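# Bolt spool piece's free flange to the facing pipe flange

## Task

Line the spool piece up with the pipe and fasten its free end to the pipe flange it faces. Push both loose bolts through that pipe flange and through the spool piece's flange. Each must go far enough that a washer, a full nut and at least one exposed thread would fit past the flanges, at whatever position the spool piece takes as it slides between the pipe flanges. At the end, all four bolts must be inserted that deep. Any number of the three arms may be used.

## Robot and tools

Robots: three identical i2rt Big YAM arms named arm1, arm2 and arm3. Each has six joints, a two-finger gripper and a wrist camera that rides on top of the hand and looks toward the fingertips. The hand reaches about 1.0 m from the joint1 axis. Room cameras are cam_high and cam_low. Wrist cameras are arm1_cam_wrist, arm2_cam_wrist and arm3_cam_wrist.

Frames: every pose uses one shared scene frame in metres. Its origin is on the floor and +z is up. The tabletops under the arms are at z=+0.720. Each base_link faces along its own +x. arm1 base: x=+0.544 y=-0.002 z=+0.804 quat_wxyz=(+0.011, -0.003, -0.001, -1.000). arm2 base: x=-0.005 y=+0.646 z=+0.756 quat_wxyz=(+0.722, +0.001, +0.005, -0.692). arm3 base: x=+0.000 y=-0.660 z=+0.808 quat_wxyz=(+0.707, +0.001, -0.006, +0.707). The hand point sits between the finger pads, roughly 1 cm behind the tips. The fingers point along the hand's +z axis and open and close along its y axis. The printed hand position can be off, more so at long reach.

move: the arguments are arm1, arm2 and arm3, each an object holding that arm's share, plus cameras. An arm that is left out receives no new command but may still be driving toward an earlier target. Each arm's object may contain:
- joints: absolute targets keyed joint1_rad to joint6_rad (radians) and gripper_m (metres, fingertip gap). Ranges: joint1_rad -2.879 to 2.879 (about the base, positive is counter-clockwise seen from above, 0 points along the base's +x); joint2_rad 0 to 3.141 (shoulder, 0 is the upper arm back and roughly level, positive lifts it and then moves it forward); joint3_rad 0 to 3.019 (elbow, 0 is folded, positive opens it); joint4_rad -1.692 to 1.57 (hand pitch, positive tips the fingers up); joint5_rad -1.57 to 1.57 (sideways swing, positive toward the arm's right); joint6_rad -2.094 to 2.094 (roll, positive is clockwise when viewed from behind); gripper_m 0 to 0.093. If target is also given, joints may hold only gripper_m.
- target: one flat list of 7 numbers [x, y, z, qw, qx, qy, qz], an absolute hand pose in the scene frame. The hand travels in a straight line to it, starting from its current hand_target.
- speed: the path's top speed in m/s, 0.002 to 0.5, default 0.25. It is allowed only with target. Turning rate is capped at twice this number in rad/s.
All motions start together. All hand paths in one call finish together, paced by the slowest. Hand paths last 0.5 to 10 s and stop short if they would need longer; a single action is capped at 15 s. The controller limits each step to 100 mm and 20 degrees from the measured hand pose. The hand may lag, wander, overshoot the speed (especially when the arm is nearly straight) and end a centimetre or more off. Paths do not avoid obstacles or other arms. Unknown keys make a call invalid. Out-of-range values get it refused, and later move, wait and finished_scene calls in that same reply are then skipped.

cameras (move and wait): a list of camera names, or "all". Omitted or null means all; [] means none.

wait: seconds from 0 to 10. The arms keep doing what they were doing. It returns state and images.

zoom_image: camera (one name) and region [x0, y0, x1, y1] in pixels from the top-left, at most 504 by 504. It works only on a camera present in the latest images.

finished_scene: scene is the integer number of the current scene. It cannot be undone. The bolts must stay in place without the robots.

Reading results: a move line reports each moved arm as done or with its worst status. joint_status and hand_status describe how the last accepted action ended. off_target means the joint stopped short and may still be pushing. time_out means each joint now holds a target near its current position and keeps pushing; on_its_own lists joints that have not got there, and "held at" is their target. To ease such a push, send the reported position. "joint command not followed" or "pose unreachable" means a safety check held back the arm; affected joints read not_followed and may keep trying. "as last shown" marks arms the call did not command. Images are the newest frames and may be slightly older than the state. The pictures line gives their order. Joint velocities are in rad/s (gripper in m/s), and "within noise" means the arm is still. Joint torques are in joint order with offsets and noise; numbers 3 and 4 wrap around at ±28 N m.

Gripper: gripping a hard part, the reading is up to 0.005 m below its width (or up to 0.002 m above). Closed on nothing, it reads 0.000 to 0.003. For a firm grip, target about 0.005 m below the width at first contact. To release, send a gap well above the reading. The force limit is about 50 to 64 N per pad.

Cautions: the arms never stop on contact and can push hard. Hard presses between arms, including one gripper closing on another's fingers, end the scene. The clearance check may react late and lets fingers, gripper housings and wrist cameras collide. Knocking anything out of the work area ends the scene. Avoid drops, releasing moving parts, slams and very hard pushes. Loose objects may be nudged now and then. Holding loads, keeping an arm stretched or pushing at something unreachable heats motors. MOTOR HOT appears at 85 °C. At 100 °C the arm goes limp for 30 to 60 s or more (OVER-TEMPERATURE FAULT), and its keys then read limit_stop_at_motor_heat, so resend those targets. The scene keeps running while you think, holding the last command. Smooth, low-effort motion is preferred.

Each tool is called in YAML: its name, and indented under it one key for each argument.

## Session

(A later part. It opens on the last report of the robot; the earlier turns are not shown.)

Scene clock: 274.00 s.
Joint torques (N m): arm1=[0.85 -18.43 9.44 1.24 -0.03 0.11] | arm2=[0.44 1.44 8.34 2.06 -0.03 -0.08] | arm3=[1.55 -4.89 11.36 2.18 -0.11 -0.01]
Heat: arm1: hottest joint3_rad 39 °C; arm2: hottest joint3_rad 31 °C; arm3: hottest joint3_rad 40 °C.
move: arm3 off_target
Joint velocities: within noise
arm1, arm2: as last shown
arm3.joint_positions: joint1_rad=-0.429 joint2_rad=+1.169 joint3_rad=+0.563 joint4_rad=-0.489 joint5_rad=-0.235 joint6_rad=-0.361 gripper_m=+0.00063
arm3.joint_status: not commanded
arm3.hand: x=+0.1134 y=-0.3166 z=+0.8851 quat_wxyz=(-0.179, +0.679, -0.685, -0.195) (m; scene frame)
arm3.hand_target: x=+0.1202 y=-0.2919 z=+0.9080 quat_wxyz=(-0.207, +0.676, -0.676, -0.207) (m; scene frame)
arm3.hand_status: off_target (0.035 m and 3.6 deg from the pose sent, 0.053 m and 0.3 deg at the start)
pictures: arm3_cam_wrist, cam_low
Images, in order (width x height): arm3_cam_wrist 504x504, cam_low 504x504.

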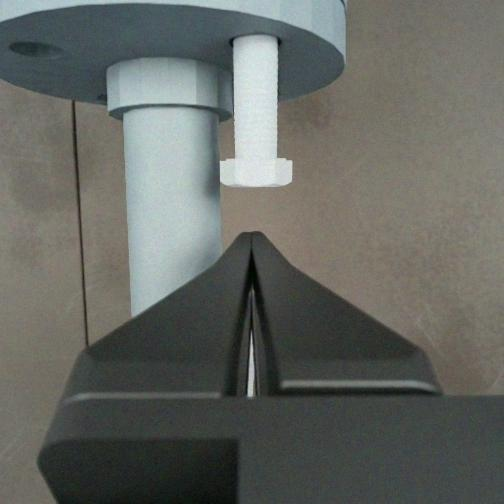

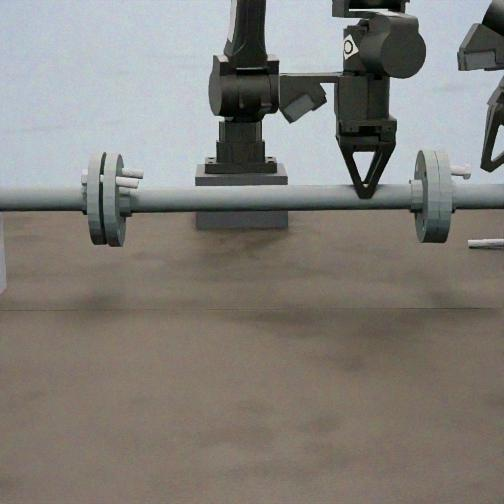

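move:
  arm3: {"target":[0.122,-0.245,0.91,-0.2067,0.6762,-0.6762,-0.2067],"speed":0.06}
  cameras: ["arm3_cam_wrist","cam_low"]

zoom_image:
  camera: "cam_low"
  region: [364, 130, 504, 270]

Scene clock: 277.47 s.
Joint torques (N m): arm1=[0.67 -18.49 9.46 1.24 -0.04 0.11] | arm2=[0.44 1.49 8.35 2.06 -0.03 -0.08] | arm3=[1.49 -6.71 11.45 2.19 -0.09 0.04]
Heat: arm1: hottest joint3_rad 39 °C; arm2: hottest joint3_rad 31 °C; arm3: hottest joint3_rad 40 °C.
move: arm3 off_target
Joint velocities: within noise
arm1, arm2: as last shown
arm1.hand: x=+0.0727 y=-0.1579 z=+0.8543 quat_wxyz=(+0.005, -0.709, +0.705, -0.002) (m; scene frame)
arm1.hand_target: x=+0.0486 y=-0.1657 z=+0.8894 quat_wxyz=(-0.040, -0.706, +0.706, +0.020) (m; scene frame)
arm3.joint_positions: joint1_rad=-0.379 joint2_rad=+1.285 joint3_rad=+0.662 joint4_rad=-0.465 joint5_rad=-0.209 joint6_rad=-0.317 gripper_m=+0.00063
arm3.joint_status: not commanded
arm3.hand: x=+0.1156 y=-0.2736 z=+0.8876 quat_wxyz=(-0.178, +0.680, -0.685, -0.193) (m; scene frame)
arm3.hand_target: x=+0.1212 y=-0.2471 z=+0.9111 quat_wxyz=(-0.206, +0.676, -0.676, -0.207) (m; scene frame)
arm3.hand_status: off_target (0.037 m and 3.8 deg from the pose sent, 0.076 m and 3.6 deg at the start)
pictures: arm3_cam_wrist, cam_low
Images, in order (width x height): arm3_cam_wrist 504x504, cam_low 504x504.

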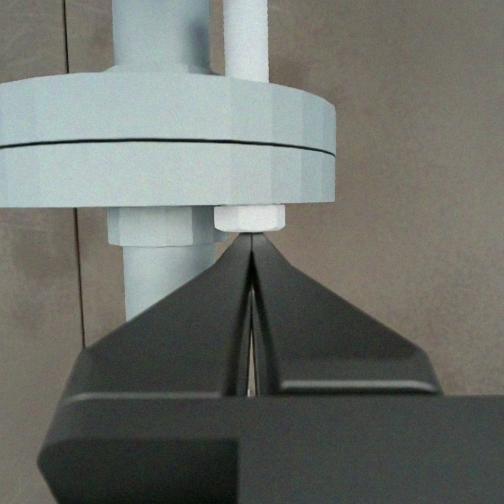

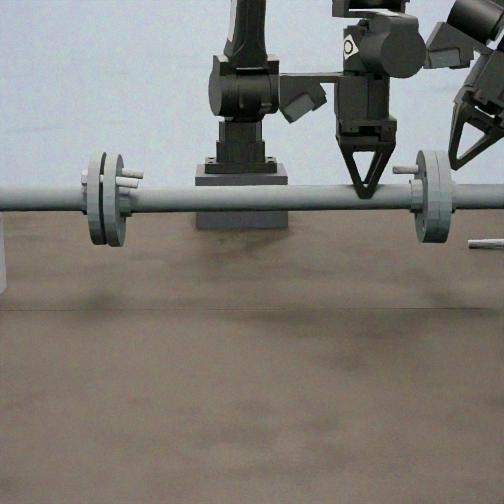

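Scaled by 3.600 from the camera's 504x504 image, which has a finer 720x720 frame.

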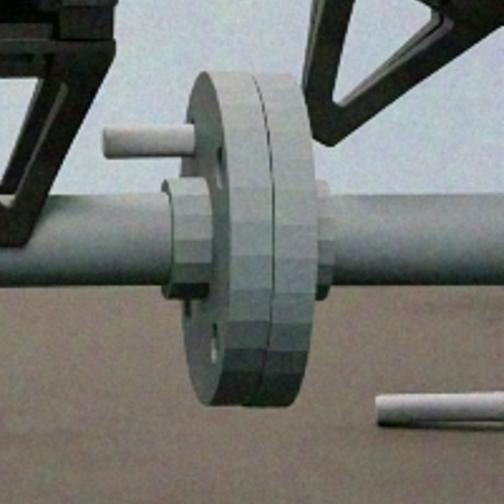

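move:
  arm3: {"target":[0.14,-0.40,0.93,-0.183,0.683,-0.683,-0.183],"joints":{"gripper_m":0.05},"speed":0.25}
  cameras: []

move:
  arm3: {"target":[0.32,-0.395,0.85,-0.1953,0.6337,-0.7291,-0.1698],"speed":0.25}
  cameras: ["arm3_cam_wrist"]

Scene clock: 288.50 s.
Joint torques (N m): arm1=[0.79 -18.61 9.47 1.22 -0.04 0.11] | arm2=[0.38 1.38 8.35 2.04 -0.02 -0.08] | arm3=[-0.09 -3.25 8.73 0.88 -0.46 -0.14]
Heat: arm1: hottest joint3_rad 39 °C; arm2: hottest joint3_rad 31 °C; arm3: hottest joint3_rad 40 °C.
move: arm3 done
Joint velocities: within noise
arm1, arm2: as last shown
arm3.joint_positions: joint1_rad=-0.663 joint2_rad=+0.906 joint3_rad=+0.536 joint4_rad=-0.793 joint5_rad=-0.313 joint6_rad=-0.594 gripper_m=+0.04991
arm3.joint_status: all done
arm3.hand: x=+0.1372 y=-0.3989 z=+0.9251 quat_wxyz=(-0.179, +0.683, -0.684, -0.183) (m; scene frame)
arm3.hand_target: x=+0.1400 y=-0.4000 z=+0.9299 quat_wxyz=(-0.183, +0.683, -0.683, -0.183) (m; scene frame)
arm3.hand_status: done (0.006 m and 0.5 deg from the pose sent, 0.136 m and 1.3 deg at the start)
pictures: none
No camera images: "cameras" was empty.

Scene clock: 290.07 s.
Joint torques (N m): arm1=[0.67 -18.49 9.48 1.22 -0.04 0.12] | arm2=[0.44 1.44 8.35 2.04 -0.02 -0.08] | arm3=[0.44 -8.29 9.58 1.81 -0.54 -0.16]
Heat: arm1: hottest joint3_rad 39 °C; arm2: hottest joint3_rad 31 °C; arm3: hottest joint3_rad 40 °C.
move: arm3 off_target
Joint velocities: within noise
arm1, arm2: as last shown
arm3.joint_positions: joint1_rad=-1.035 joint2_rad=+1.459 joint3_rad=+0.685 joint4_rad=-0.520 joint5_rad=-0.394 joint6_rad=-0.818 gripper_m=+0.04992
arm3.joint_status: not commanded
arm3.hand: x=+0.2962 y=-0.4079 z=+0.8357 quat_wxyz=(-0.167, +0.630, -0.738, -0.174) (m; scene frame)
arm3.hand_target: x=+0.3190 y=-0.3959 z=+0.8509 quat_wxyz=(-0.195, +0.634, -0.729, -0.169) (m; scene frame)
arm3.hand_status: off_target (0.031 m and 3.5 deg from the pose sent, 0.198 m and 8.0 deg at the start)
pictures: arm3_cam_wrist
Images, in order (width x height): arm3_cam_wrist 504x504.

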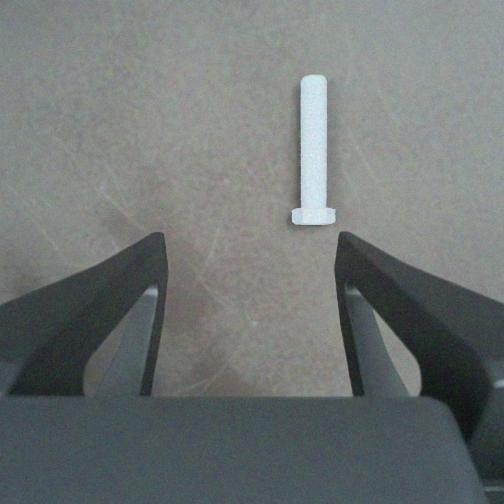

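move:
  arm3: {"target":[0.332,-0.388,0.775,-0.1953,0.6337,-0.7291,-0.1698],"speed":0.15}
  cameras: ["arm3_cam_wrist"]

Scene clock: 295.10 s.
Joint torques (N m): arm1=[0.67 -18.43 9.48 1.25 -0.04 0.11] | arm2=[0.44 1.44 8.36 2.06 -0.02 -0.08] | arm3=[0.26 -10.34 6.74 1.69 -0.54 -0.16]
Heat: arm1: hottest joint3_rad 39 °C; arm2: hottest joint3_rad 31 °C; arm3: hottest joint3_rad 40 °C.
move: arm3 off_target
Joint velocities: within noise
arm1, arm2: as last shown
arm3.joint_positions: joint1_rad=-1.035 joint2_rad=+1.684 joint3_rad=+0.685 joint4_rad=-0.280 joint5_rad=-0.394 joint6_rad=-0.821 gripper_m=+0.04992
arm3.joint_status: not commanded
arm3.hand: x=+0.3158 y=-0.3959 z=+0.7675 quat_wxyz=(-0.174, +0.631, -0.736, -0.173) (m; scene frame)
arm3.hand_target: x=+0.3316 y=-0.3884 z=+0.7754 quat_wxyz=(-0.195, +0.634, -0.729, -0.170) (m; scene frame)
arm3.hand_status: off_target (0.020 m and 2.6 deg from the pose sent, 0.073 m and 3.5 deg at the start)
pictures: arm3_cam_wrist
Images, in order (width x height): arm3_cam_wrist 504x504.

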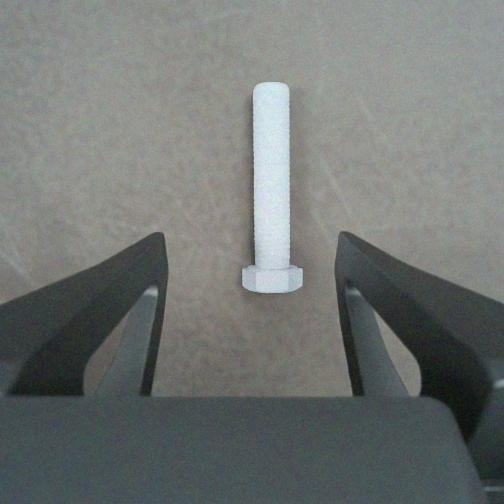

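move:
  arm3: {"target":[0.336,-0.381,0.732,-0.1953,0.6337,-0.7291,-0.1698],"speed":0.08}
  cameras: ["arm3_cam_wrist"]

Scene clock: 299.00 s.
Joint torques (N m): arm1=[0.73 -18.55 9.46 1.22 -0.05 0.11] | arm2=[0.38 1.44 8.36 2.06 -0.02 -0.08] | arm3=[1.03 -9.11 6.12 1.65 -0.31 -0.05]
Heat: arm1: hottest joint3_rad 39 °C; arm2: hottest joint3_rad 32 °C; arm3: hottest joint3_rad 39 °C.
move: arm3 off_target
Joint velocities: within noise
arm1.joint_positions: joint1_rad=+0.298 joint2_rad=+1.794 joint3_rad=+1.265 joint4_rad=-1.061 joint5_rad=+0.001 joint6_rad=+1.885 gripper_m=+0.02995
arm1.joint_status: not commanded
arm1.hand: x=+0.0727 y=-0.1579 z=+0.8543 quat_wxyz=(+0.005, -0.709, +0.705, -0.002) (m; scene frame)
arm1.hand_target: x=+0.0486 y=-0.1657 z=+0.8894 quat_wxyz=(-0.040, -0.706, +0.706, +0.020) (m; scene frame)
arm1.hand_status: not commanded
arm2: as last shown
arm3.joint_positions: joint1_rad=-1.035 joint2_rad=+1.795 joint3_rad=+0.692 joint4_rad=-0.143 joint5_rad=-0.397 joint6_rad=-0.821 gripper_m=+0.04992
arm3.joint_status: not commanded
arm3.hand: x=+0.3264 y=-0.3888 z=+0.7358 quat_wxyz=(-0.190, +0.632, -0.731, -0.171) (m; scene frame)
arm3.hand_target: x=+0.3357 y=-0.3813 z=+0.7323 quat_wxyz=(-0.195, +0.634, -0.729, -0.170) (m; scene frame)
arm3.hand_status: off_target (0.013 m and 0.7 deg from the pose sent, 0.043 m and 2.6 deg at the start)
pictures: arm3_cam_wrist
Images, in order (width x height): arm3_cam_wrist 504x504.

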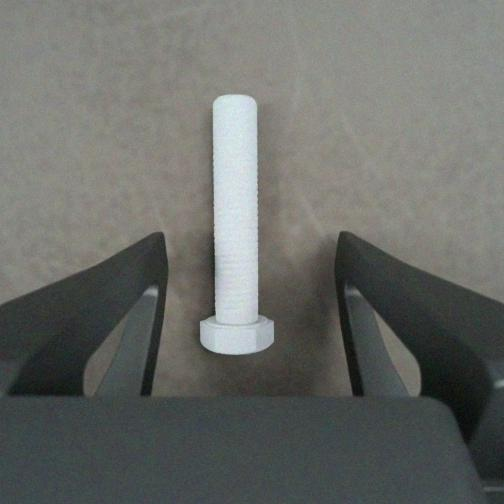

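move:
  arm3: {"joints":{"gripper_m":0.004}}
  cameras: []

move:
  arm3: {"target":[0.24,-0.44,0.97,-0.2067,0.6762,-0.6762,-0.2067],"speed":0.2}
  cameras: []

move:
  arm3: {"target":[0.06,-0.43,0.97,-0.2067,0.6762,-0.6762,-0.2067],"speed":0.2}
  cameras: []

move:
  arm3: {"target":[0.053,-0.35,0.903,-0.2067,0.6762,-0.6762,-0.2067],"speed":0.15}
  cameras: ["arm3_cam_wrist","cam_low"]

zoom_image:
  camera: "cam_low"
  region: [364, 130, 504, 270]

Scene clock: 304.13 s.
Joint torques (N m): arm1=[0.73 -18.55 9.44 1.21 -0.04 0.11] | arm2=[0.5 1.44 8.36 2.06 -0.02 -0.08] | arm3=[1.03 -9.7 5.55 1.37 -0.31 -0.04]
Heat: arm1: hottest joint3_rad 39 °C; arm2: hottest joint3_rad 32 °C; arm3: hottest joint3_rad 39 °C.
move: arm3 off_target
Joint velocities: within noise
arm1, arm2: as last shown
arm3.joint_positions: joint1_rad=-1.035 joint2_rad=+1.802 joint3_rad=+0.700 joint4_rad=-0.137 joint5_rad=-0.397 joint6_rad=-0.821 gripper_m=+0.01107
arm3.joint_status: gripper_m off_target (ended at +0.01110, target +0.00400)
arm3.hand: x=+0.3302 y=-0.3866 z=+0.7354 quat_wxyz=(-0.193, +0.632, -0.730, -0.171) (m; scene frame)
arm3.hand_target: x=+0.3357 y=-0.3812 z=+0.7323 quat_wxyz=(-0.195, +0.634, -0.729, -0.170) (m; scene frame)
arm3.hand_status: not commanded
pictures: none
No camera images: "cameras" was empty.

Scene clock: 306.37 s.
Joint torques (N m): arm1=[0.73 -18.49 9.47 1.26 -0.04 0.11] | arm2=[0.44 1.44 8.34 2.06 -0.02 -0.08] | arm3=[-0.38 -5.07 12.42 0.62 -0.66 -0.17]
Heat: arm1: hottest joint3_rad 39 °C; arm2: hottest joint3_rad 32 °C; arm3: hottest joint3_rad 39 °C.
move: arm3 off_target
Joint velocities: within noise
arm1: as last shown
arm2.joint_positions: joint1_rad=-0.240 joint2_rad=+0.590 joint3_rad=+1.323 joint4_rad=-1.428 joint5_rad=-0.024 joint6_rad=-0.286 gripper_m=+0.09396
arm2.joint_status: not commanded
arm2.hand: x=-0.0419 y=+0.4280 z=+1.2502 quat_wxyz=(-0.225, -0.608, -0.673, +0.356) (m; scene frame)
arm2.hand_target: x=-0.0415 y=+0.4295 z=+1.2610 quat_wxyz=(-0.231, -0.604, -0.669, +0.366) (m; scene frame)
arm2.hand_status: not commanded
arm3.joint_positions: joint1_rad=-1.074 joint2_rad=+1.047 joint3_rad=+0.662 joint4_rad=-0.952 joint5_rad=-0.507 joint6_rad=-0.995 gripper_m=+0.01107
arm3.joint_status: not commanded
arm3.hand: x=+0.2208 y=-0.4468 z=+0.9419 quat_wxyz=(-0.176, +0.674, -0.685, -0.214) (m; scene frame)
arm3.hand_target: x=+0.2388 y=-0.4405 z=+0.9698 quat_wxyz=(-0.207, +0.676, -0.676, -0.206) (m; scene frame)
arm3.hand_status: off_target (0.035 m and 3.7 deg from the pose sent, 0.257 m and 9.1 deg at the start)
pictures: none
No camera images: "cameras" was empty.

Scene clock: 308.50 s.
Joint torques (N m): arm1=[0.62 -18.43 9.48 1.24 -0.04 0.11] | arm2=[0.38 1.49 8.35 2.06 -0.02 -0.08] | arm3=[1.73 0.26 9.26 1.29 -0.13 0.02]
Heat: arm1: hottest joint3_rad 39 °C; arm2: hottest joint3_rad 32 °C; arm3: hottest joint3_rad 38 °C.
move: arm3 done
Joint velocities: within noise
arm1, arm2: as last shown
arm3.joint_positions: joint1_rad=-0.436 joint2_rad=+0.543 joint3_rad=+0.489 joint4_rad=-0.985 joint5_rad=-0.237 joint6_rad=-0.368 gripper_m=+0.01107
arm3.joint_status: not commanded
arm3.hand: x=+0.0624 y=-0.4305 z=+0.9663 quat_wxyz=(-0.205, +0.677, -0.677, -0.204) (m; scene frame)
arm3.hand_target: x=+0.0600 y=-0.4300 z=+0.9700 quat_wxyz=(-0.207, +0.676, -0.676, -0.207) (m; scene frame)
arm3.hand_status: done (0.004 m and 0.4 deg from the pose sent, 0.164 m and 3.7 deg at the start)
pictures: none
No camera images: "cameras" was empty.

Scene clock: 310.10 s.
Joint torques (N m): arm1=[0.67 -18.49 9.48 1.22 -0.03 0.11] | arm2=[0.38 1.44 8.36 2.04 -0.02 -0.08] | arm3=[1.61 -2.08 8.64 2.37 -0.03 0.07]
Heat: arm1: hottest joint3_rad 39 °C; arm2: hottest joint3_rad 32 °C; arm3: hottest joint3_rad 38 °C.
move: arm3 done
Joint velocities: within noise
arm1, arm2: as last shown
arm3.joint_positions: joint1_rad=-0.258 joint2_rad=+0.902 joint3_rad=+0.430 joint4_rad=-0.556 joint5_rad=-0.144 joint6_rad=-0.213 gripper_m=+0.01107
arm3.joint_status: not commanded
arm3.hand: x=+0.0541 y=-0.3582 z=+0.8979 quat_wxyz=(-0.197, +0.678, -0.679, -0.200) (m; scene frame)
arm3.hand_target: x=+0.0529 y=-0.3503 z=+0.9033 quat_wxyz=(-0.207, +0.676, -0.676, -0.207) (m; scene frame)
arm3.hand_status: done (0.010 m and 1.4 deg from the pose sent, 0.103 m and 0.4 deg at the start)
pictures: arm3_cam_wrist, cam_low
Images, in order (width x height): arm3_cam_wrist 504x504, cam_low 504x504.

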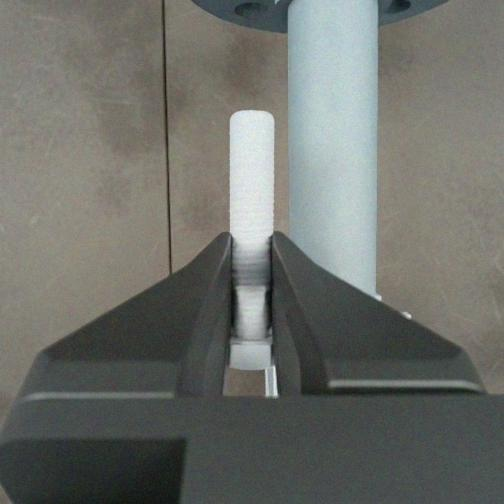

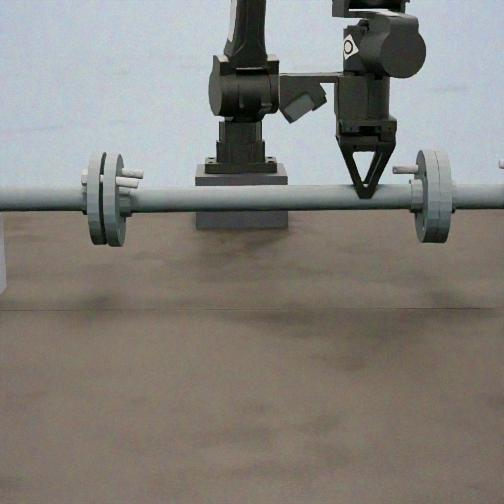

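Scaled by 3.600 from the camera's 504x504 image, which has a finer 720x720 frame.

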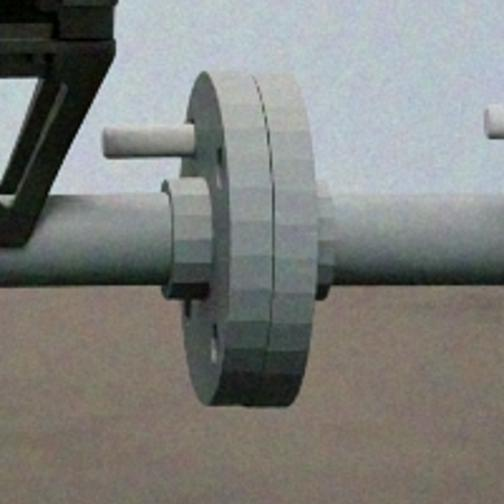

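move:
  arm3: {"target":[0.056,-0.295,0.911,-0.2116,0.6747,-0.6747,-0.2116],"speed":0.08}
  cameras: ["arm3_cam_wrist","cam_low"]

zoom_image:
  camera: "cam_low"
  region: [364, 130, 504, 270]

zoom_image:
  camera: "arm3_cam_wrist"
  region: [170, 0, 420, 200]

Scene clock: 317.33 s.
Joint torques (N m): arm1=[0.79 -18.49 9.46 1.24 -0.04 0.11] | arm2=[0.44 1.44 8.35 2.04 -0.02 -0.08] | arm3=[1.44 -3.84 11.92 2.39 -0.04 0.03]
Heat: arm1: hottest joint3_rad 40 °C; arm2: hottest joint3_rad 32 °C; arm3: hottest joint3_rad 37 °C.
move: arm3 off_target
Joint velocities: within noise
arm1, arm2: as last shown
arm3.joint_positions: joint1_rad=-0.223 joint2_rad=+1.070 joint3_rad=+0.493 joint4_rad=-0.480 joint5_rad=-0.127 joint6_rad=-0.181 gripper_m=+0.01107
arm3.joint_status: not commanded
arm3.hand: x=+0.0534 y=-0.3247 z=+0.8851 quat_wxyz=(-0.183, +0.680, -0.684, -0.192) (m; scene frame)
arm3.hand_target: x=+0.0555 y=-0.2974 z=+0.9122 quat_wxyz=(-0.211, +0.675, -0.675, -0.212) (m; scene frame)
arm3.hand_status: off_target (0.039 m and 4.2 deg from the pose sent, 0.065 m and 2.2 deg at the start)
pictures: arm3_cam_wrist, cam_low
Images, in order (width x height): arm3_cam_wrist 504x504, cam_low 504x504.

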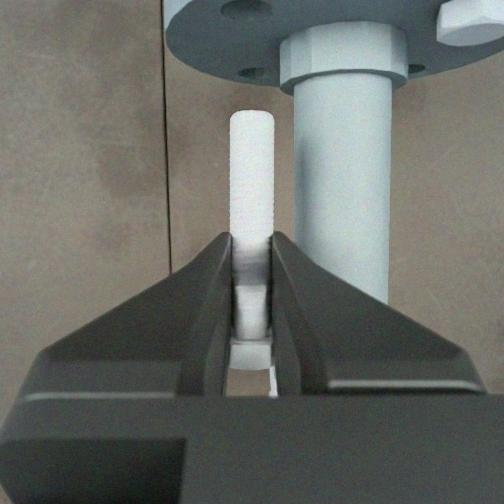

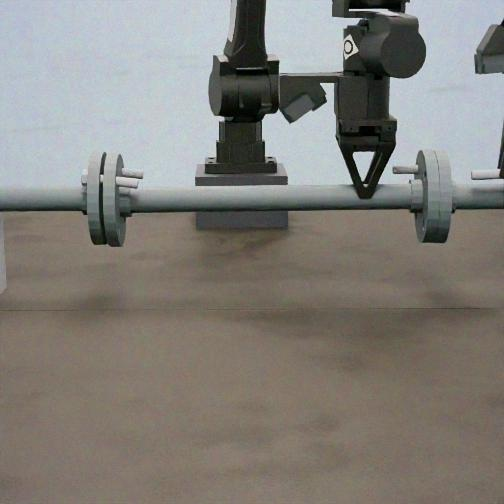

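Scaled by 3.600 from the camera's 504x504 image, which has a finer 720x720 frame.

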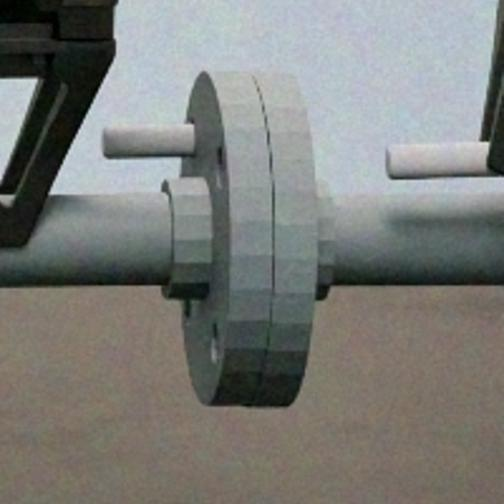

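Scaled by 2.016 from the camera's 504x504 image, which has a finer 720x720 frame.

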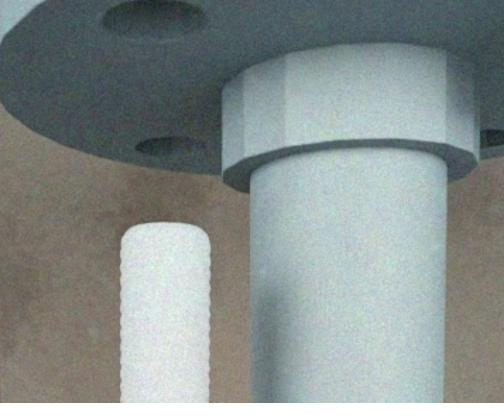

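move:
  arm3: {"target":[0.054,-0.268,0.9125,-0.2116,0.6747,-0.6747,-0.2116],"speed":0.06}
  cameras: ["arm3_cam_wrist","cam_low"]

zoom_image:
  camera: "cam_low"
  region: [364, 130, 504, 270]

zoom_image:
  camera: "arm3_cam_wrist"
  region: [170, 0, 420, 200]

Scene clock: 325.03 s.
Joint torques (N m): arm1=[0.67 -18.37 9.47 1.24 -0.03 0.11] | arm2=[0.44 1.49 8.36 2.07 -0.02 -0.08] | arm3=[1.49 -5.01 11.93 2.28 -0.02 0.02]
Heat: arm1: hottest joint3_rad 40 °C; arm2: hottest joint3_rad 32 °C; arm3: hottest joint3_rad 38 °C.
move: arm3 off_target
Joint velocities: within noise
arm1, arm2: as last shown
arm3.joint_positions: joint1_rad=-0.197 joint2_rad=+1.152 joint3_rad=+0.551 joint4_rad=-0.456 joint5_rad=-0.113 joint6_rad=-0.160 gripper_m=+0.01107
arm3.joint_status: not commanded
arm3.hand: x=+0.0522 y=-0.2989 z=+0.8865 quat_wxyz=(-0.183, +0.680, -0.684, -0.191) (m; scene frame)
arm3.hand_target: x=+0.0535 y=-0.2705 z=+0.9137 quat_wxyz=(-0.211, +0.675, -0.675, -0.212) (m; scene frame)
arm3.hand_status: off_target (0.040 m and 4.2 deg from the pose sent, 0.063 m and 4.2 deg at the start)
pictures: arm3_cam_wrist, cam_low
Images, in order (width x height): arm3_cam_wrist 504x504, cam_low 504x504.

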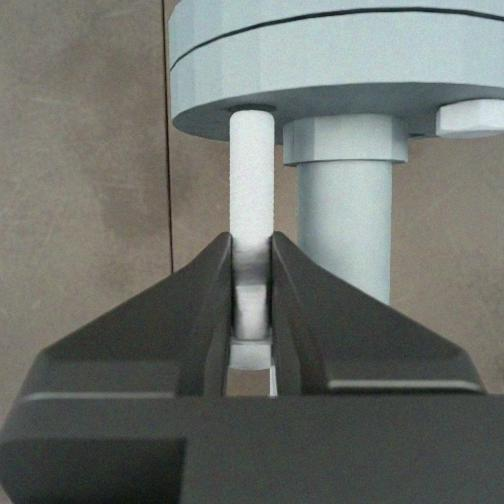

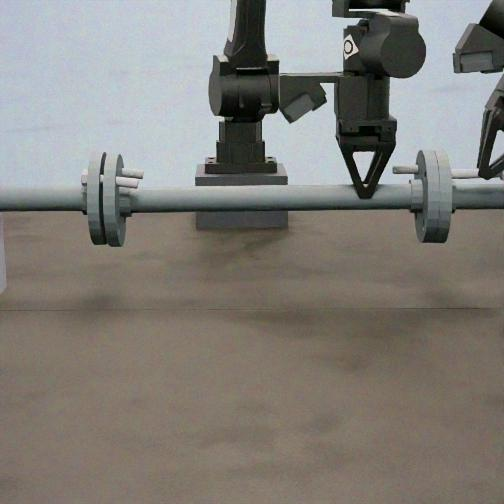

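Scaled by 3.600 from the camera's 504x504 image, which has a finer 720x720 frame.

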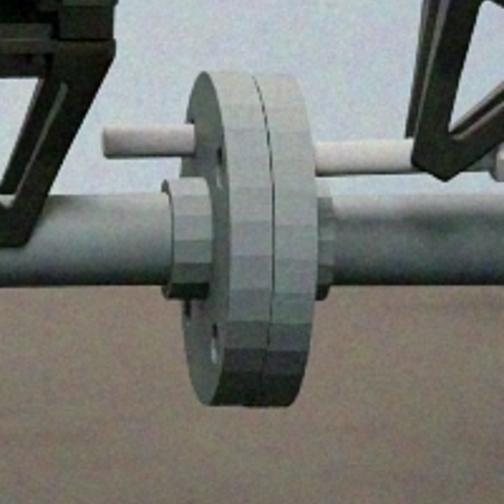

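Scaled by 2.016 from the camera's 504x504 image, which has a finer 720x720 frame.

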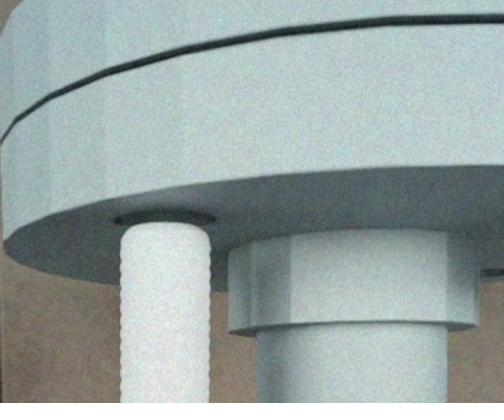

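move:
  arm3: {"target":[0.0538,-0.248,0.9125,-0.2116,0.6747,-0.6747,-0.2116],"speed":0.06}
  cameras: ["arm3_cam_wrist","cam_low"]

zoom_image:
  camera: "cam_low"
  region: [364, 130, 504, 270]

Scene clock: 329.10 s.
Joint torques (N m): arm1=[0.73 -18.43 9.5 1.25 -0.04 0.11] | arm2=[0.44 1.49 8.34 2.04 -0.02 -0.08] | arm3=[1.49 -6.12 12.11 2.41 -0.04 0.04]
Heat: arm1: hottest joint3_rad 40 °C; arm2: hottest joint3_rad 32 °C; arm3: hottest joint3_rad 39 °C.
move: arm3 off_target
Joint velocities: within noise
arm1, arm2: as last shown
arm3.joint_positions: joint1_rad=-0.186 joint2_rad=+1.212 joint3_rad=+0.591 joint4_rad=-0.443 joint5_rad=-0.106 joint6_rad=-0.150 gripper_m=+0.01107
arm3.joint_status: not commanded
arm3.hand: x=+0.0523 y=-0.2822 z=+0.8839 quat_wxyz=(-0.180, +0.681, -0.685, -0.187) (m; scene frame)
arm3.hand_target: x=+0.0533 y=-0.2509 z=+0.9141 quat_wxyz=(-0.212, +0.675, -0.675, -0.212) (m; scene frame)
arm3.hand_status: off_target (0.045 m and 4.8 deg from the pose sent, 0.057 m and 4.2 deg at the start)
pictures: arm3_cam_wrist, cam_low
Images, in order (width x height): arm3_cam_wrist 504x504, cam_low 504x504.

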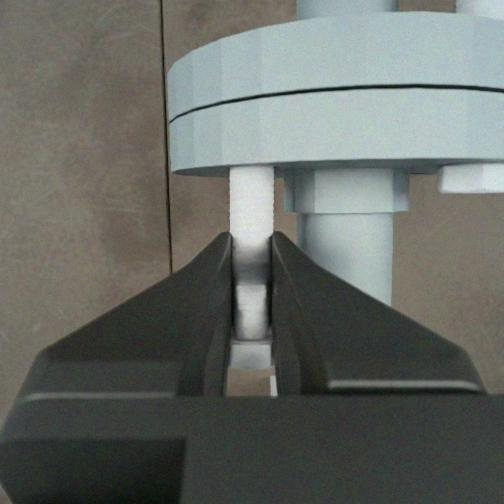

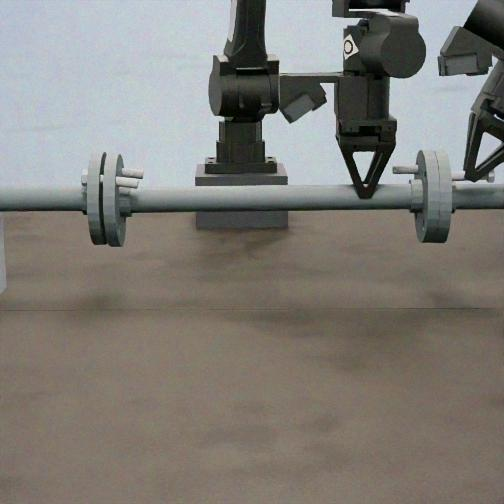

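Scaled by 3.600 from the camera's 504x504 image, which has a finer 720x720 frame.

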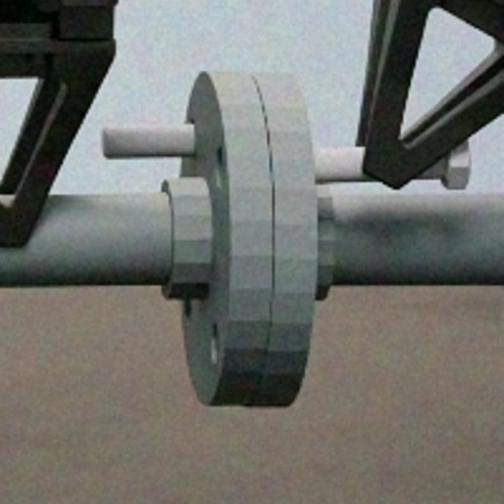

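move:
  arm3: {"target":[0.0538,-0.229,0.916,-0.2116,0.6747,-0.6747,-0.2116],"speed":0.06}
  cameras: ["arm3_cam_wrist","cam_low"]

zoom_image:
  camera: "cam_low"
  region: [364, 130, 504, 270]

Scene clock: 331.97 s.
Joint torques (N m): arm1=[0.67 -18.55 9.48 1.2 -0.05 0.12] | arm2=[0.38 1.44 8.35 2.04 -0.02 -0.08] | arm3=[0.62 -6.42 7.23 1.4 -0.13 -0.07]
Heat: arm1: hottest joint3_rad 40 °C; arm2: hottest joint3_rad 32 °C; arm3: hottest joint3_rad 39 °C.
move: arm3 not_followed
Joint velocities: within noise
arm1.joint_positions: joint1_rad=+0.298 joint2_rad=+1.794 joint3_rad=+1.265 joint4_rad=-1.060 joint5_rad=+0.001 joint6_rad=+1.885 gripper_m=+0.02995
arm1.joint_status: not commanded
arm1.hand: x=+0.0726 y=-0.1579 z=+0.8543 quat_wxyz=(+0.005, -0.709, +0.705, -0.002) (m; scene frame)
arm1.hand_target: x=+0.0487 y=-0.1656 z=+0.8894 quat_wxyz=(-0.040, -0.706, +0.707, +0.020) (m; scene frame)
arm1.hand_status: not commanded
arm2: as last shown
arm3.joint_positions: joint1_rad=-0.182 joint2_rad=+1.229 joint3_rad=+0.602 joint4_rad=-0.443 joint5_rad=-0.104 joint6_rad=-0.147 gripper_m=+0.01107
arm3.joint_status: not commanded
arm3.hand: x=+0.0521 y=-0.2782 z=+0.8828 quat_wxyz=(-0.178, +0.681, -0.685, -0.186) (m; scene frame)
arm3.hand_target: x=+0.0521 y=-0.2782 z=+0.8828 quat_wxyz=(-0.178, +0.681, -0.685, -0.186) (m; scene frame)
arm3.hand_status: not_followed (0.059 m and 5.1 deg from the pose sent, 0.062 m and 4.8 deg at the start)
pictures: arm3_cam_wrist, cam_low
pose unreachable (arm3 arm): on one or more control steps of this call this arm could not follow its commanded pose, so it was not sent that pose on those steps. On the call's last step it was still not sent that pose. It may still have moved: this result reports where it is.
cause: moving toward the commanded pose would bring a part of the arm too close to another arm (this arm's wrist camera and the arm1 arm's wrist (the part past joint 4)).
Images, in order (width x height): arm3_cam_wrist 504x504, cam_low 504x504.

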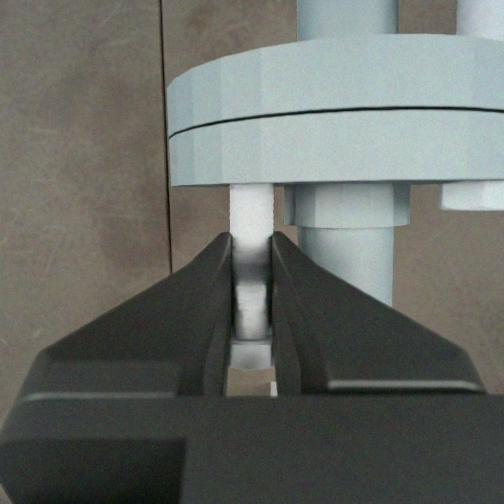

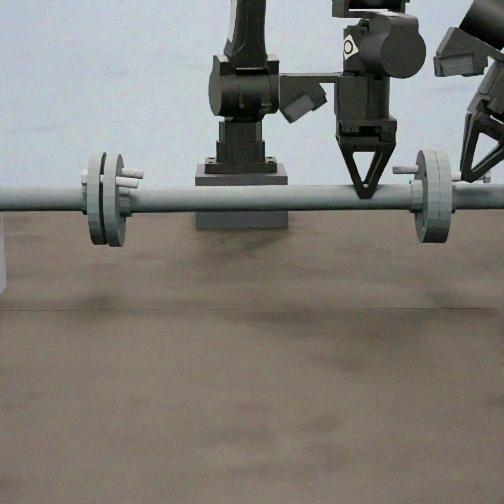

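Scaled by 3.600 from the camera's 504x504 image, which has a finer 720x720 frame.

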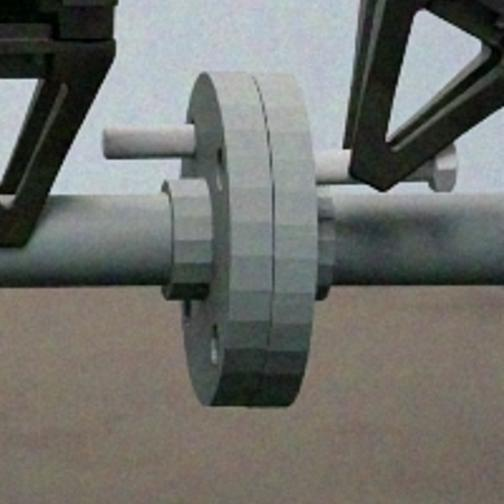

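move:
  arm3: {"joints":{"gripper_m":0.034}}
  cameras: []

move:
  arm3: {"target":[0.054,-0.35,0.905,-0.2116,0.6747,-0.6747,-0.2116],"speed":0.12}
  cameras: []

move:
  arm3: {"target":[0.053,-0.35,0.906,-0.2876,0.646,-0.646,-0.2876],"joints":{"gripper_m":0.0},"speed":0.12}
  cameras: ["arm3_cam_wrist","cam_low"]

zoom_image:
  camera: "cam_low"
  region: [364, 130, 504, 270]

Scene clock: 338.20 s.
Joint torques (N m): arm1=[0.79 -18.43 9.48 1.2 -0.04 0.11] | arm2=[0.44 1.44 8.35 2.04 -0.02 -0.08] | arm3=[0.62 -6.36 7.23 1.42 -0.14 -0.07]
Heat: arm1: hottest joint3_rad 40 °C; arm2: hottest joint3_rad 32 °C; arm3: hottest joint3_rad 39 °C.
move: arm3 done
Joint velocities: within noise
arm1, arm2: as last shown
arm3.joint_positions: joint1_rad=-0.182 joint2_rad=+1.229 joint3_rad=+0.602 joint4_rad=-0.443 joint5_rad=-0.104 joint6_rad=-0.147 gripper_m=+0.03385
arm3.joint_status: all done
arm3.hand: x=+0.0521 y=-0.2782 z=+0.8828 quat_wxyz=(-0.178, +0.681, -0.685, -0.186) (m; scene frame)
arm3.hand_target: x=+0.0521 y=-0.2782 z=+0.8828 quat_wxyz=(-0.178, +0.681, -0.685, -0.186) (m; scene frame)
arm3.hand_status: not commanded
pictures: none
No camera images: "cameras" was empty.

Scene clock: 339.63 s.
Joint torques (N m): arm1=[0.73 -18.55 9.46 1.21 -0.04 0.12] | arm2=[0.44 1.44 8.36 2.07 -0.02 -0.08] | arm3=[-0.21 -3.19 8.05 1.14 -0.3 -0.17]
Heat: arm1: hottest joint3_rad 40 °C; arm2: hottest joint3_rad 32 °C; arm3: hottest joint3_rad 38 °C.
move: arm3 done
Joint velocities: within noise
arm1: as last shown
arm2.joint_positions: joint1_rad=-0.240 joint2_rad=+0.590 joint3_rad=+1.323 joint4_rad=-1.428 joint5_rad=-0.024 joint6_rad=-0.286 gripper_m=+0.09396
arm2.joint_status: not commanded
arm2.hand: x=-0.0419 y=+0.4280 z=+1.2502 quat_wxyz=(-0.225, -0.608, -0.673, +0.356) (m; scene frame)
arm2.hand_target: x=-0.0415 y=+0.4295 z=+1.2610 quat_wxyz=(-0.231, -0.604, -0.669, +0.366) (m; scene frame)
arm2.hand_status: not commanded
arm3.joint_positions: joint1_rad=-0.240 joint2_rad=+0.909 joint3_rad=+0.433 joint4_rad=-0.512 joint5_rad=-0.143 joint6_rad=-0.194 gripper_m=+0.03393
arm3.joint_status: not commanded
arm3.hand: x=+0.0511 y=-0.3482 z=+0.9027 quat_wxyz=(-0.210, +0.675, -0.675, -0.212) (m; scene frame)
arm3.hand_target: x=+0.0539 y=-0.3500 z=+0.9048 quat_wxyz=(-0.212, +0.675, -0.675, -0.212) (m; scene frame)
arm3.hand_status: done (0.004 m and 0.2 deg from the pose sent, 0.075 m and 5.1 deg at the start)
pictures: none
No camera images: "cameras" was empty.

Scene clock: 341.37 s.
Joint torques (N m): arm1=[0.73 -18.37 9.48 1.2 -0.04 0.11] | arm2=[0.44 1.44 8.36 2.07 -0.02 -0.08] | arm3=[-0.21 -1.61 8.09 2.58 -0.32 -0.02]
Heat: arm1: hottest joint3_rad 40 °C; arm2: hottest joint3_rad 32 °C; arm3: hottest joint3_rad 38 °C.
move: arm3 done
Joint velocities: within noise
arm1, arm2: as last shown
arm3.joint_positions: joint1_rad=-0.273 joint2_rad=+0.802 joint3_rad=+0.287 joint4_rad=-0.279 joint5_rad=-0.209 joint6_rad=-0.194 gripper_m=+0.00063
arm3.joint_status: all done
arm3.hand: x=+0.0488 y=-0.3535 z=+0.8999 quat_wxyz=(-0.275, +0.654, -0.647, -0.281) (m; scene frame)
arm3.hand_target: x=+0.0530 y=-0.3501 z=+0.9062 quat_wxyz=(-0.288, +0.646, -0.646, -0.287) (m; scene frame)
arm3.hand_status: done (0.008 m and 1.8 deg from the pose sent, 0.004 m and 13.3 deg at the start)
pictures: arm3_cam_wrist, cam_low
Images, in order (width x height): arm3_cam_wrist 504x504, cam_low 504x504.

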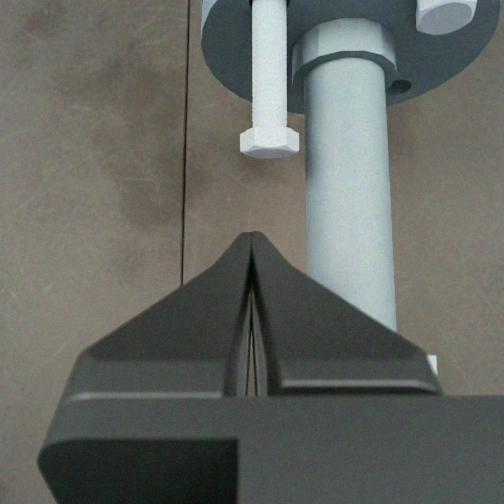

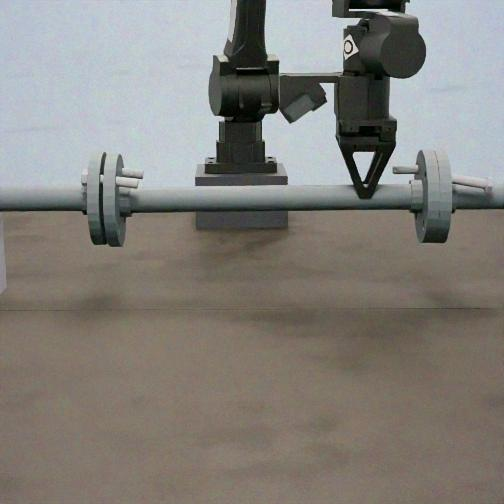

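Scaled by 3.600 from the camera's 504x504 image, which has a finer 720x720 frame.

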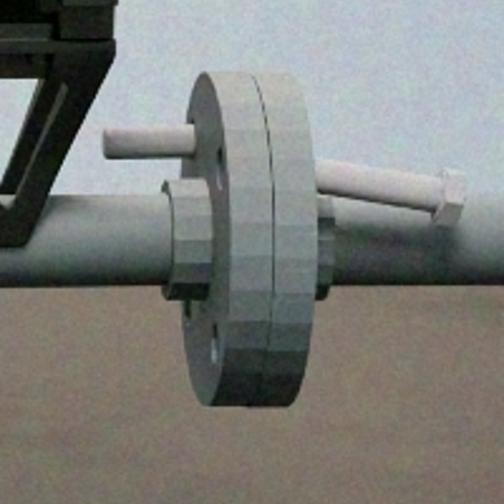

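move:
  arm3: {"target":[0.056,-0.29,0.93,-0.31,0.6355,-0.6355,-0.31],"joints":{"gripper_m":0.034},"speed":0.12}
  cameras: ["arm3_cam_wrist","cam_low"]

zoom_image:
  camera: "cam_low"
  region: [364, 130, 504, 270]

Scene clock: 349.43 s.
Joint torques (N m): arm1=[0.79 -18.49 9.47 1.2 -0.04 0.11] | arm2=[0.38 1.49 8.36 2.06 -0.02 -0.08] | arm3=[1.44 -1.32 11.84 2.7 -0.02 0.05]
Heat: arm1: hottest joint3_rad 40 °C; arm2: hottest joint3_rad 32 °C; arm3: hottest joint3_rad 38 °C.
move: arm3 off_target
Joint velocities: within noise
arm1, arm2: as last shown
arm3.joint_positions: joint1_rad=-0.250 joint2_rad=+0.960 joint3_rad=+0.340 joint4_rad=-0.137 joint5_rad=-0.193 joint6_rad=-0.155 gripper_m=+0.03392
arm3.joint_status: all done
arm3.hand: x=+0.0536 y=-0.3161 z=+0.9026 quat_wxyz=(-0.286, +0.643, -0.648, -0.292) (m; scene frame)
arm3.hand_target: x=+0.0555 y=-0.2928 z=+0.9311 quat_wxyz=(-0.310, +0.636, -0.635, -0.310) (m; scene frame)
arm3.hand_status: off_target (0.038 m and 3.9 deg from the pose sent, 0.071 m and 5.8 deg at the start)
pictures: arm3_cam_wrist, cam_low
Images, in order (width x height): arm3_cam_wrist 504x504, cam_low 504x504.

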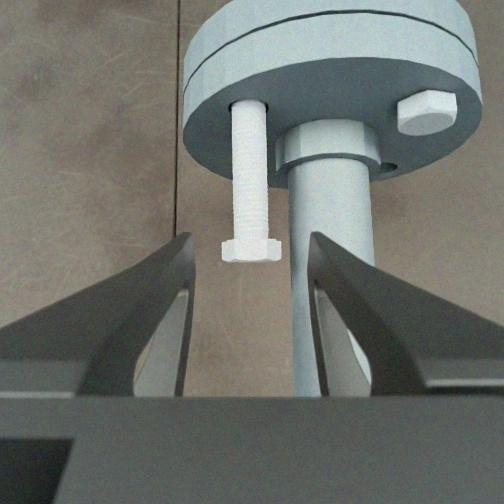

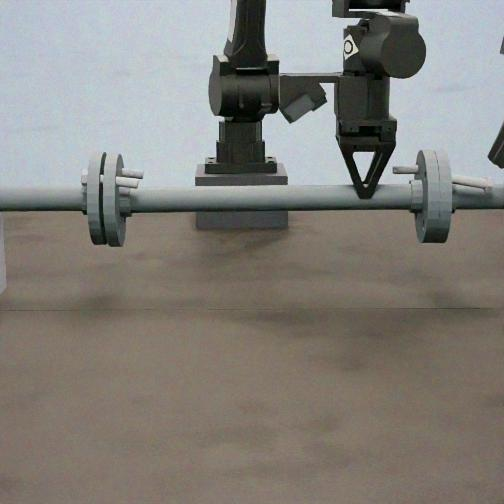

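Scaled by 3.600 from the camera's 504x504 image, which has a finer 720x720 frame.

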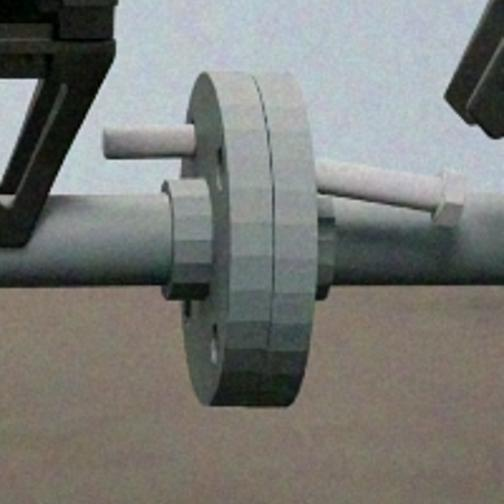

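move:
  arm3: {"target":[0.055,-0.262,0.906,-0.31,0.6355,-0.6355,-0.31],"speed":0.1}
  cameras: ["arm3_cam_wrist","cam_low"]

zoom_image:
  camera: "cam_low"
  region: [364, 130, 504, 270]

Scene clock: 354.97 s.
Joint torques (N m): arm1=[0.73 -18.55 9.5 1.2 -0.05 0.11] | arm2=[0.44 1.44 8.35 2.04 -0.02 -0.08] | arm3=[1.49 -3.84 10.78 2.51 -0.02 0.02]
Heat: arm1: hottest joint3_rad 41 °C; arm2: hottest joint3_rad 32 °C; arm3: hottest joint3_rad 38 °C.
move: arm3 off_target
Joint velocities: within noise
arm1, arm2: as last shown
arm3.joint_positions: joint1_rad=-0.221 joint2_rad=+1.132 joint3_rad=+0.362 joint4_rad=+0.019 joint5_rad=-0.171 joint6_rad=-0.136 gripper_m=+0.03392
arm3.joint_status: not commanded
arm3.hand: x=+0.0534 y=-0.2891 z=+0.8816 quat_wxyz=(-0.287, +0.643, -0.647, -0.292) (m; scene frame)
arm3.hand_target: x=+0.0545 y=-0.2645 z=+0.9070 quat_wxyz=(-0.310, +0.636, -0.636, -0.310) (m; scene frame)
arm3.hand_status: off_target (0.036 m and 3.8 deg from the pose sent, 0.054 m and 3.9 deg at the start)
pictures: arm3_cam_wrist, cam_low
Images, in order (width x height): arm3_cam_wrist 504x504, cam_low 504x504.

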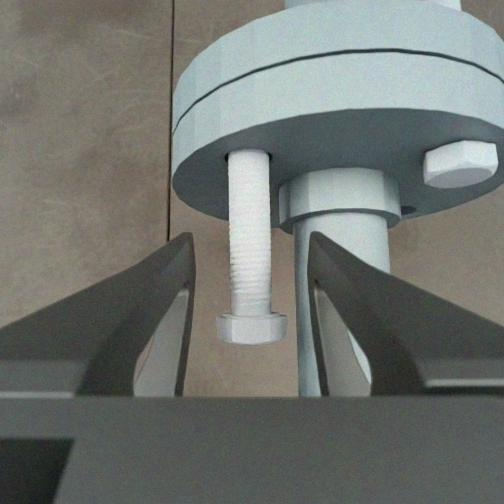

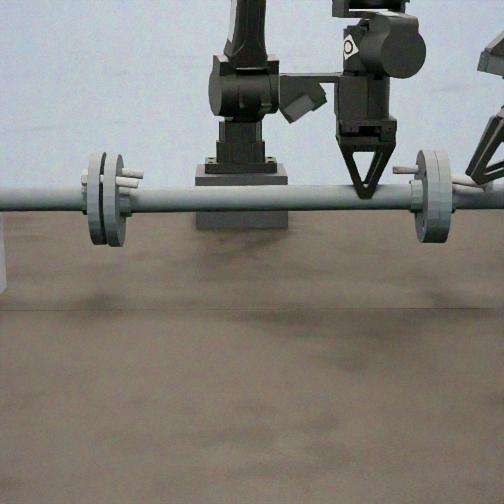

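Scaled by 3.600 from the camera's 504x504 image, which has a finer 720x720 frame.

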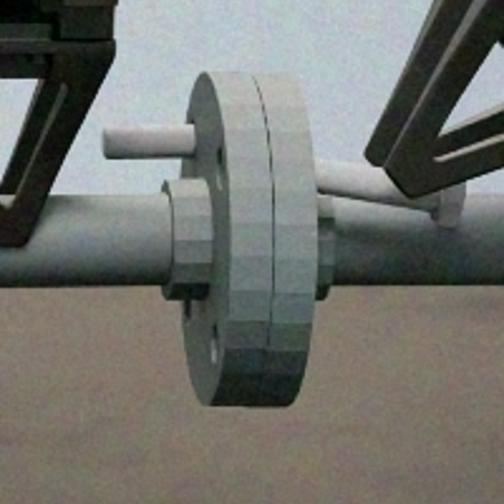

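move:
  arm3: {"target":[0.055,-0.266,0.897,-0.31,0.6355,-0.6355,-0.31],"speed":0.1}
  cameras: ["cam_low"]

move:
  arm3: {"joints":{"gripper_m":0.004}}
  cameras: ["arm3_cam_wrist","cam_low"]

zoom_image:
  camera: "cam_low"
  region: [364, 130, 504, 270]

Scene clock: 359.87 s.
Joint torques (N m): arm1=[0.85 -18.32 9.5 1.21 -0.04 0.11] | arm2=[0.44 1.49 8.35 2.06 -0.02 -0.08] | arm3=[1.26 -3.84 9.21 2.76 -0.1 0.01]
Heat: arm1: hottest joint3_rad 41 °C; arm2: hottest joint3_rad 32 °C; arm3: hottest joint3_rad 38 °C.
move: arm3 off_target
Joint velocities: within noise
arm1, arm2: as last shown
arm3.joint_positions: joint1_rad=-0.221 joint2_rad=+1.153 joint3_rad=+0.362 joint4_rad=+0.060 joint5_rad=-0.171 joint6_rad=-0.136 gripper_m=+0.03392
arm3.joint_status: not commanded
arm3.hand: x=+0.0546 y=-0.2838 z=+0.8814 quat_wxyz=(-0.294, +0.641, -0.644, -0.296) (m; scene frame)
arm3.hand_target: x=+0.0548 y=-0.2671 z=+0.8975 quat_wxyz=(-0.310, +0.635, -0.636, -0.310) (m; scene frame)
arm3.hand_status: off_target (0.024 m and 2.7 deg from the pose sent, 0.028 m and 3.7 deg at the start)
pictures: cam_low
Images, in order (width x height): cam_low 504x504.

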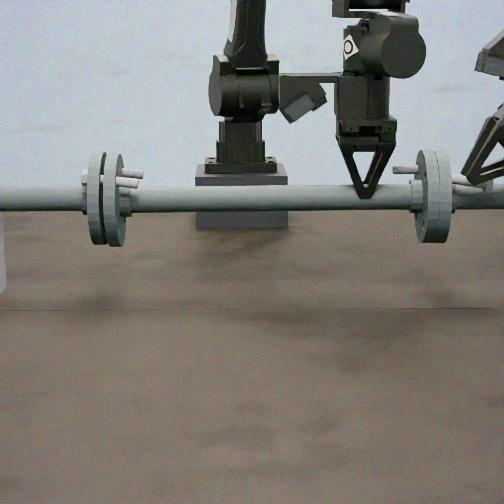

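Scene clock: 360.47 s.
Joint torques (N m): arm1=[0.79 -18.61 9.47 1.21 -0.04 0.11] | arm2=[0.44 1.49 8.35 2.06 -0.03 -0.08] | arm3=[1.32 -3.84 9.18 2.71 -0.09 0.01]
Heat: arm1: hottest joint3_rad 41 °C; arm2: hottest joint3_rad 32 °C; arm3: hottest joint3_rad 38 °C.
move: arm3 off_target
Joint velocities: within noise
arm1, arm2: as last shown
arm3.joint_positions: joint1_rad=-0.221 joint2_rad=+1.153 joint3_rad=+0.362 joint4_rad=+0.060 joint5_rad=-0.171 joint6_rad=-0.136 gripper_m=+0.00963
arm3.joint_status: gripper_m off_target (ended at +0.00966, target +0.00400)
arm3.hand: x=+0.0546 y=-0.2838 z=+0.8814 quat_wxyz=(-0.294, +0.641, -0.644, -0.296) (m; scene frame)
arm3.hand_target: x=+0.0548 y=-0.2672 z=+0.8975 quat_wxyz=(-0.310, +0.636, -0.636, -0.310) (m; scene frame)
arm3.hand_status: not commanded
pictures: arm3_cam_wrist, cam_low
Images, in order (width x height): arm3_cam_wrist 504x504, cam_low 504x504.

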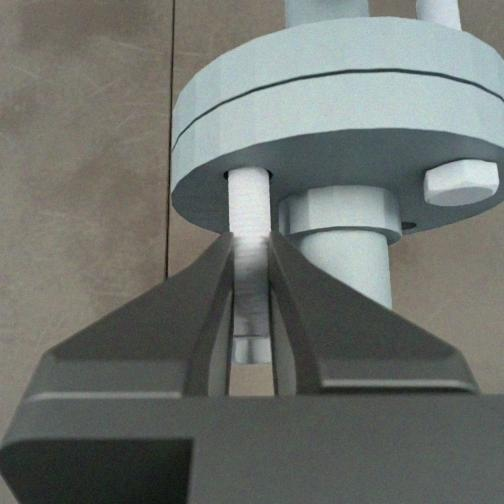

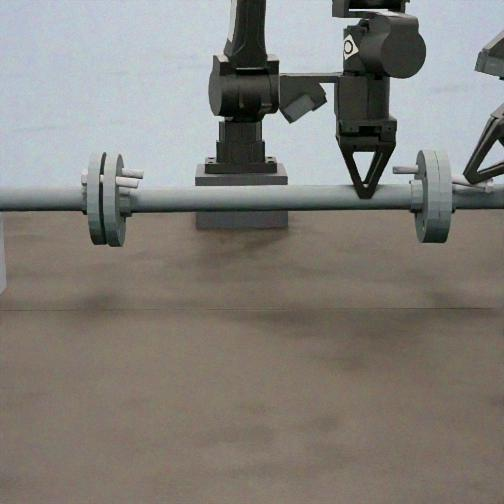

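Scaled by 3.600 from the camera's 504x504 image, which has a finer 720x720 frame.

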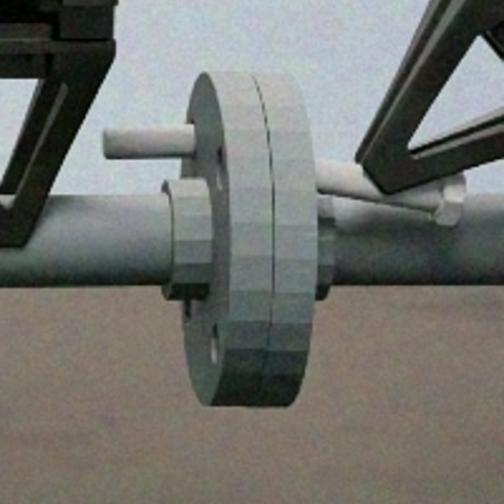

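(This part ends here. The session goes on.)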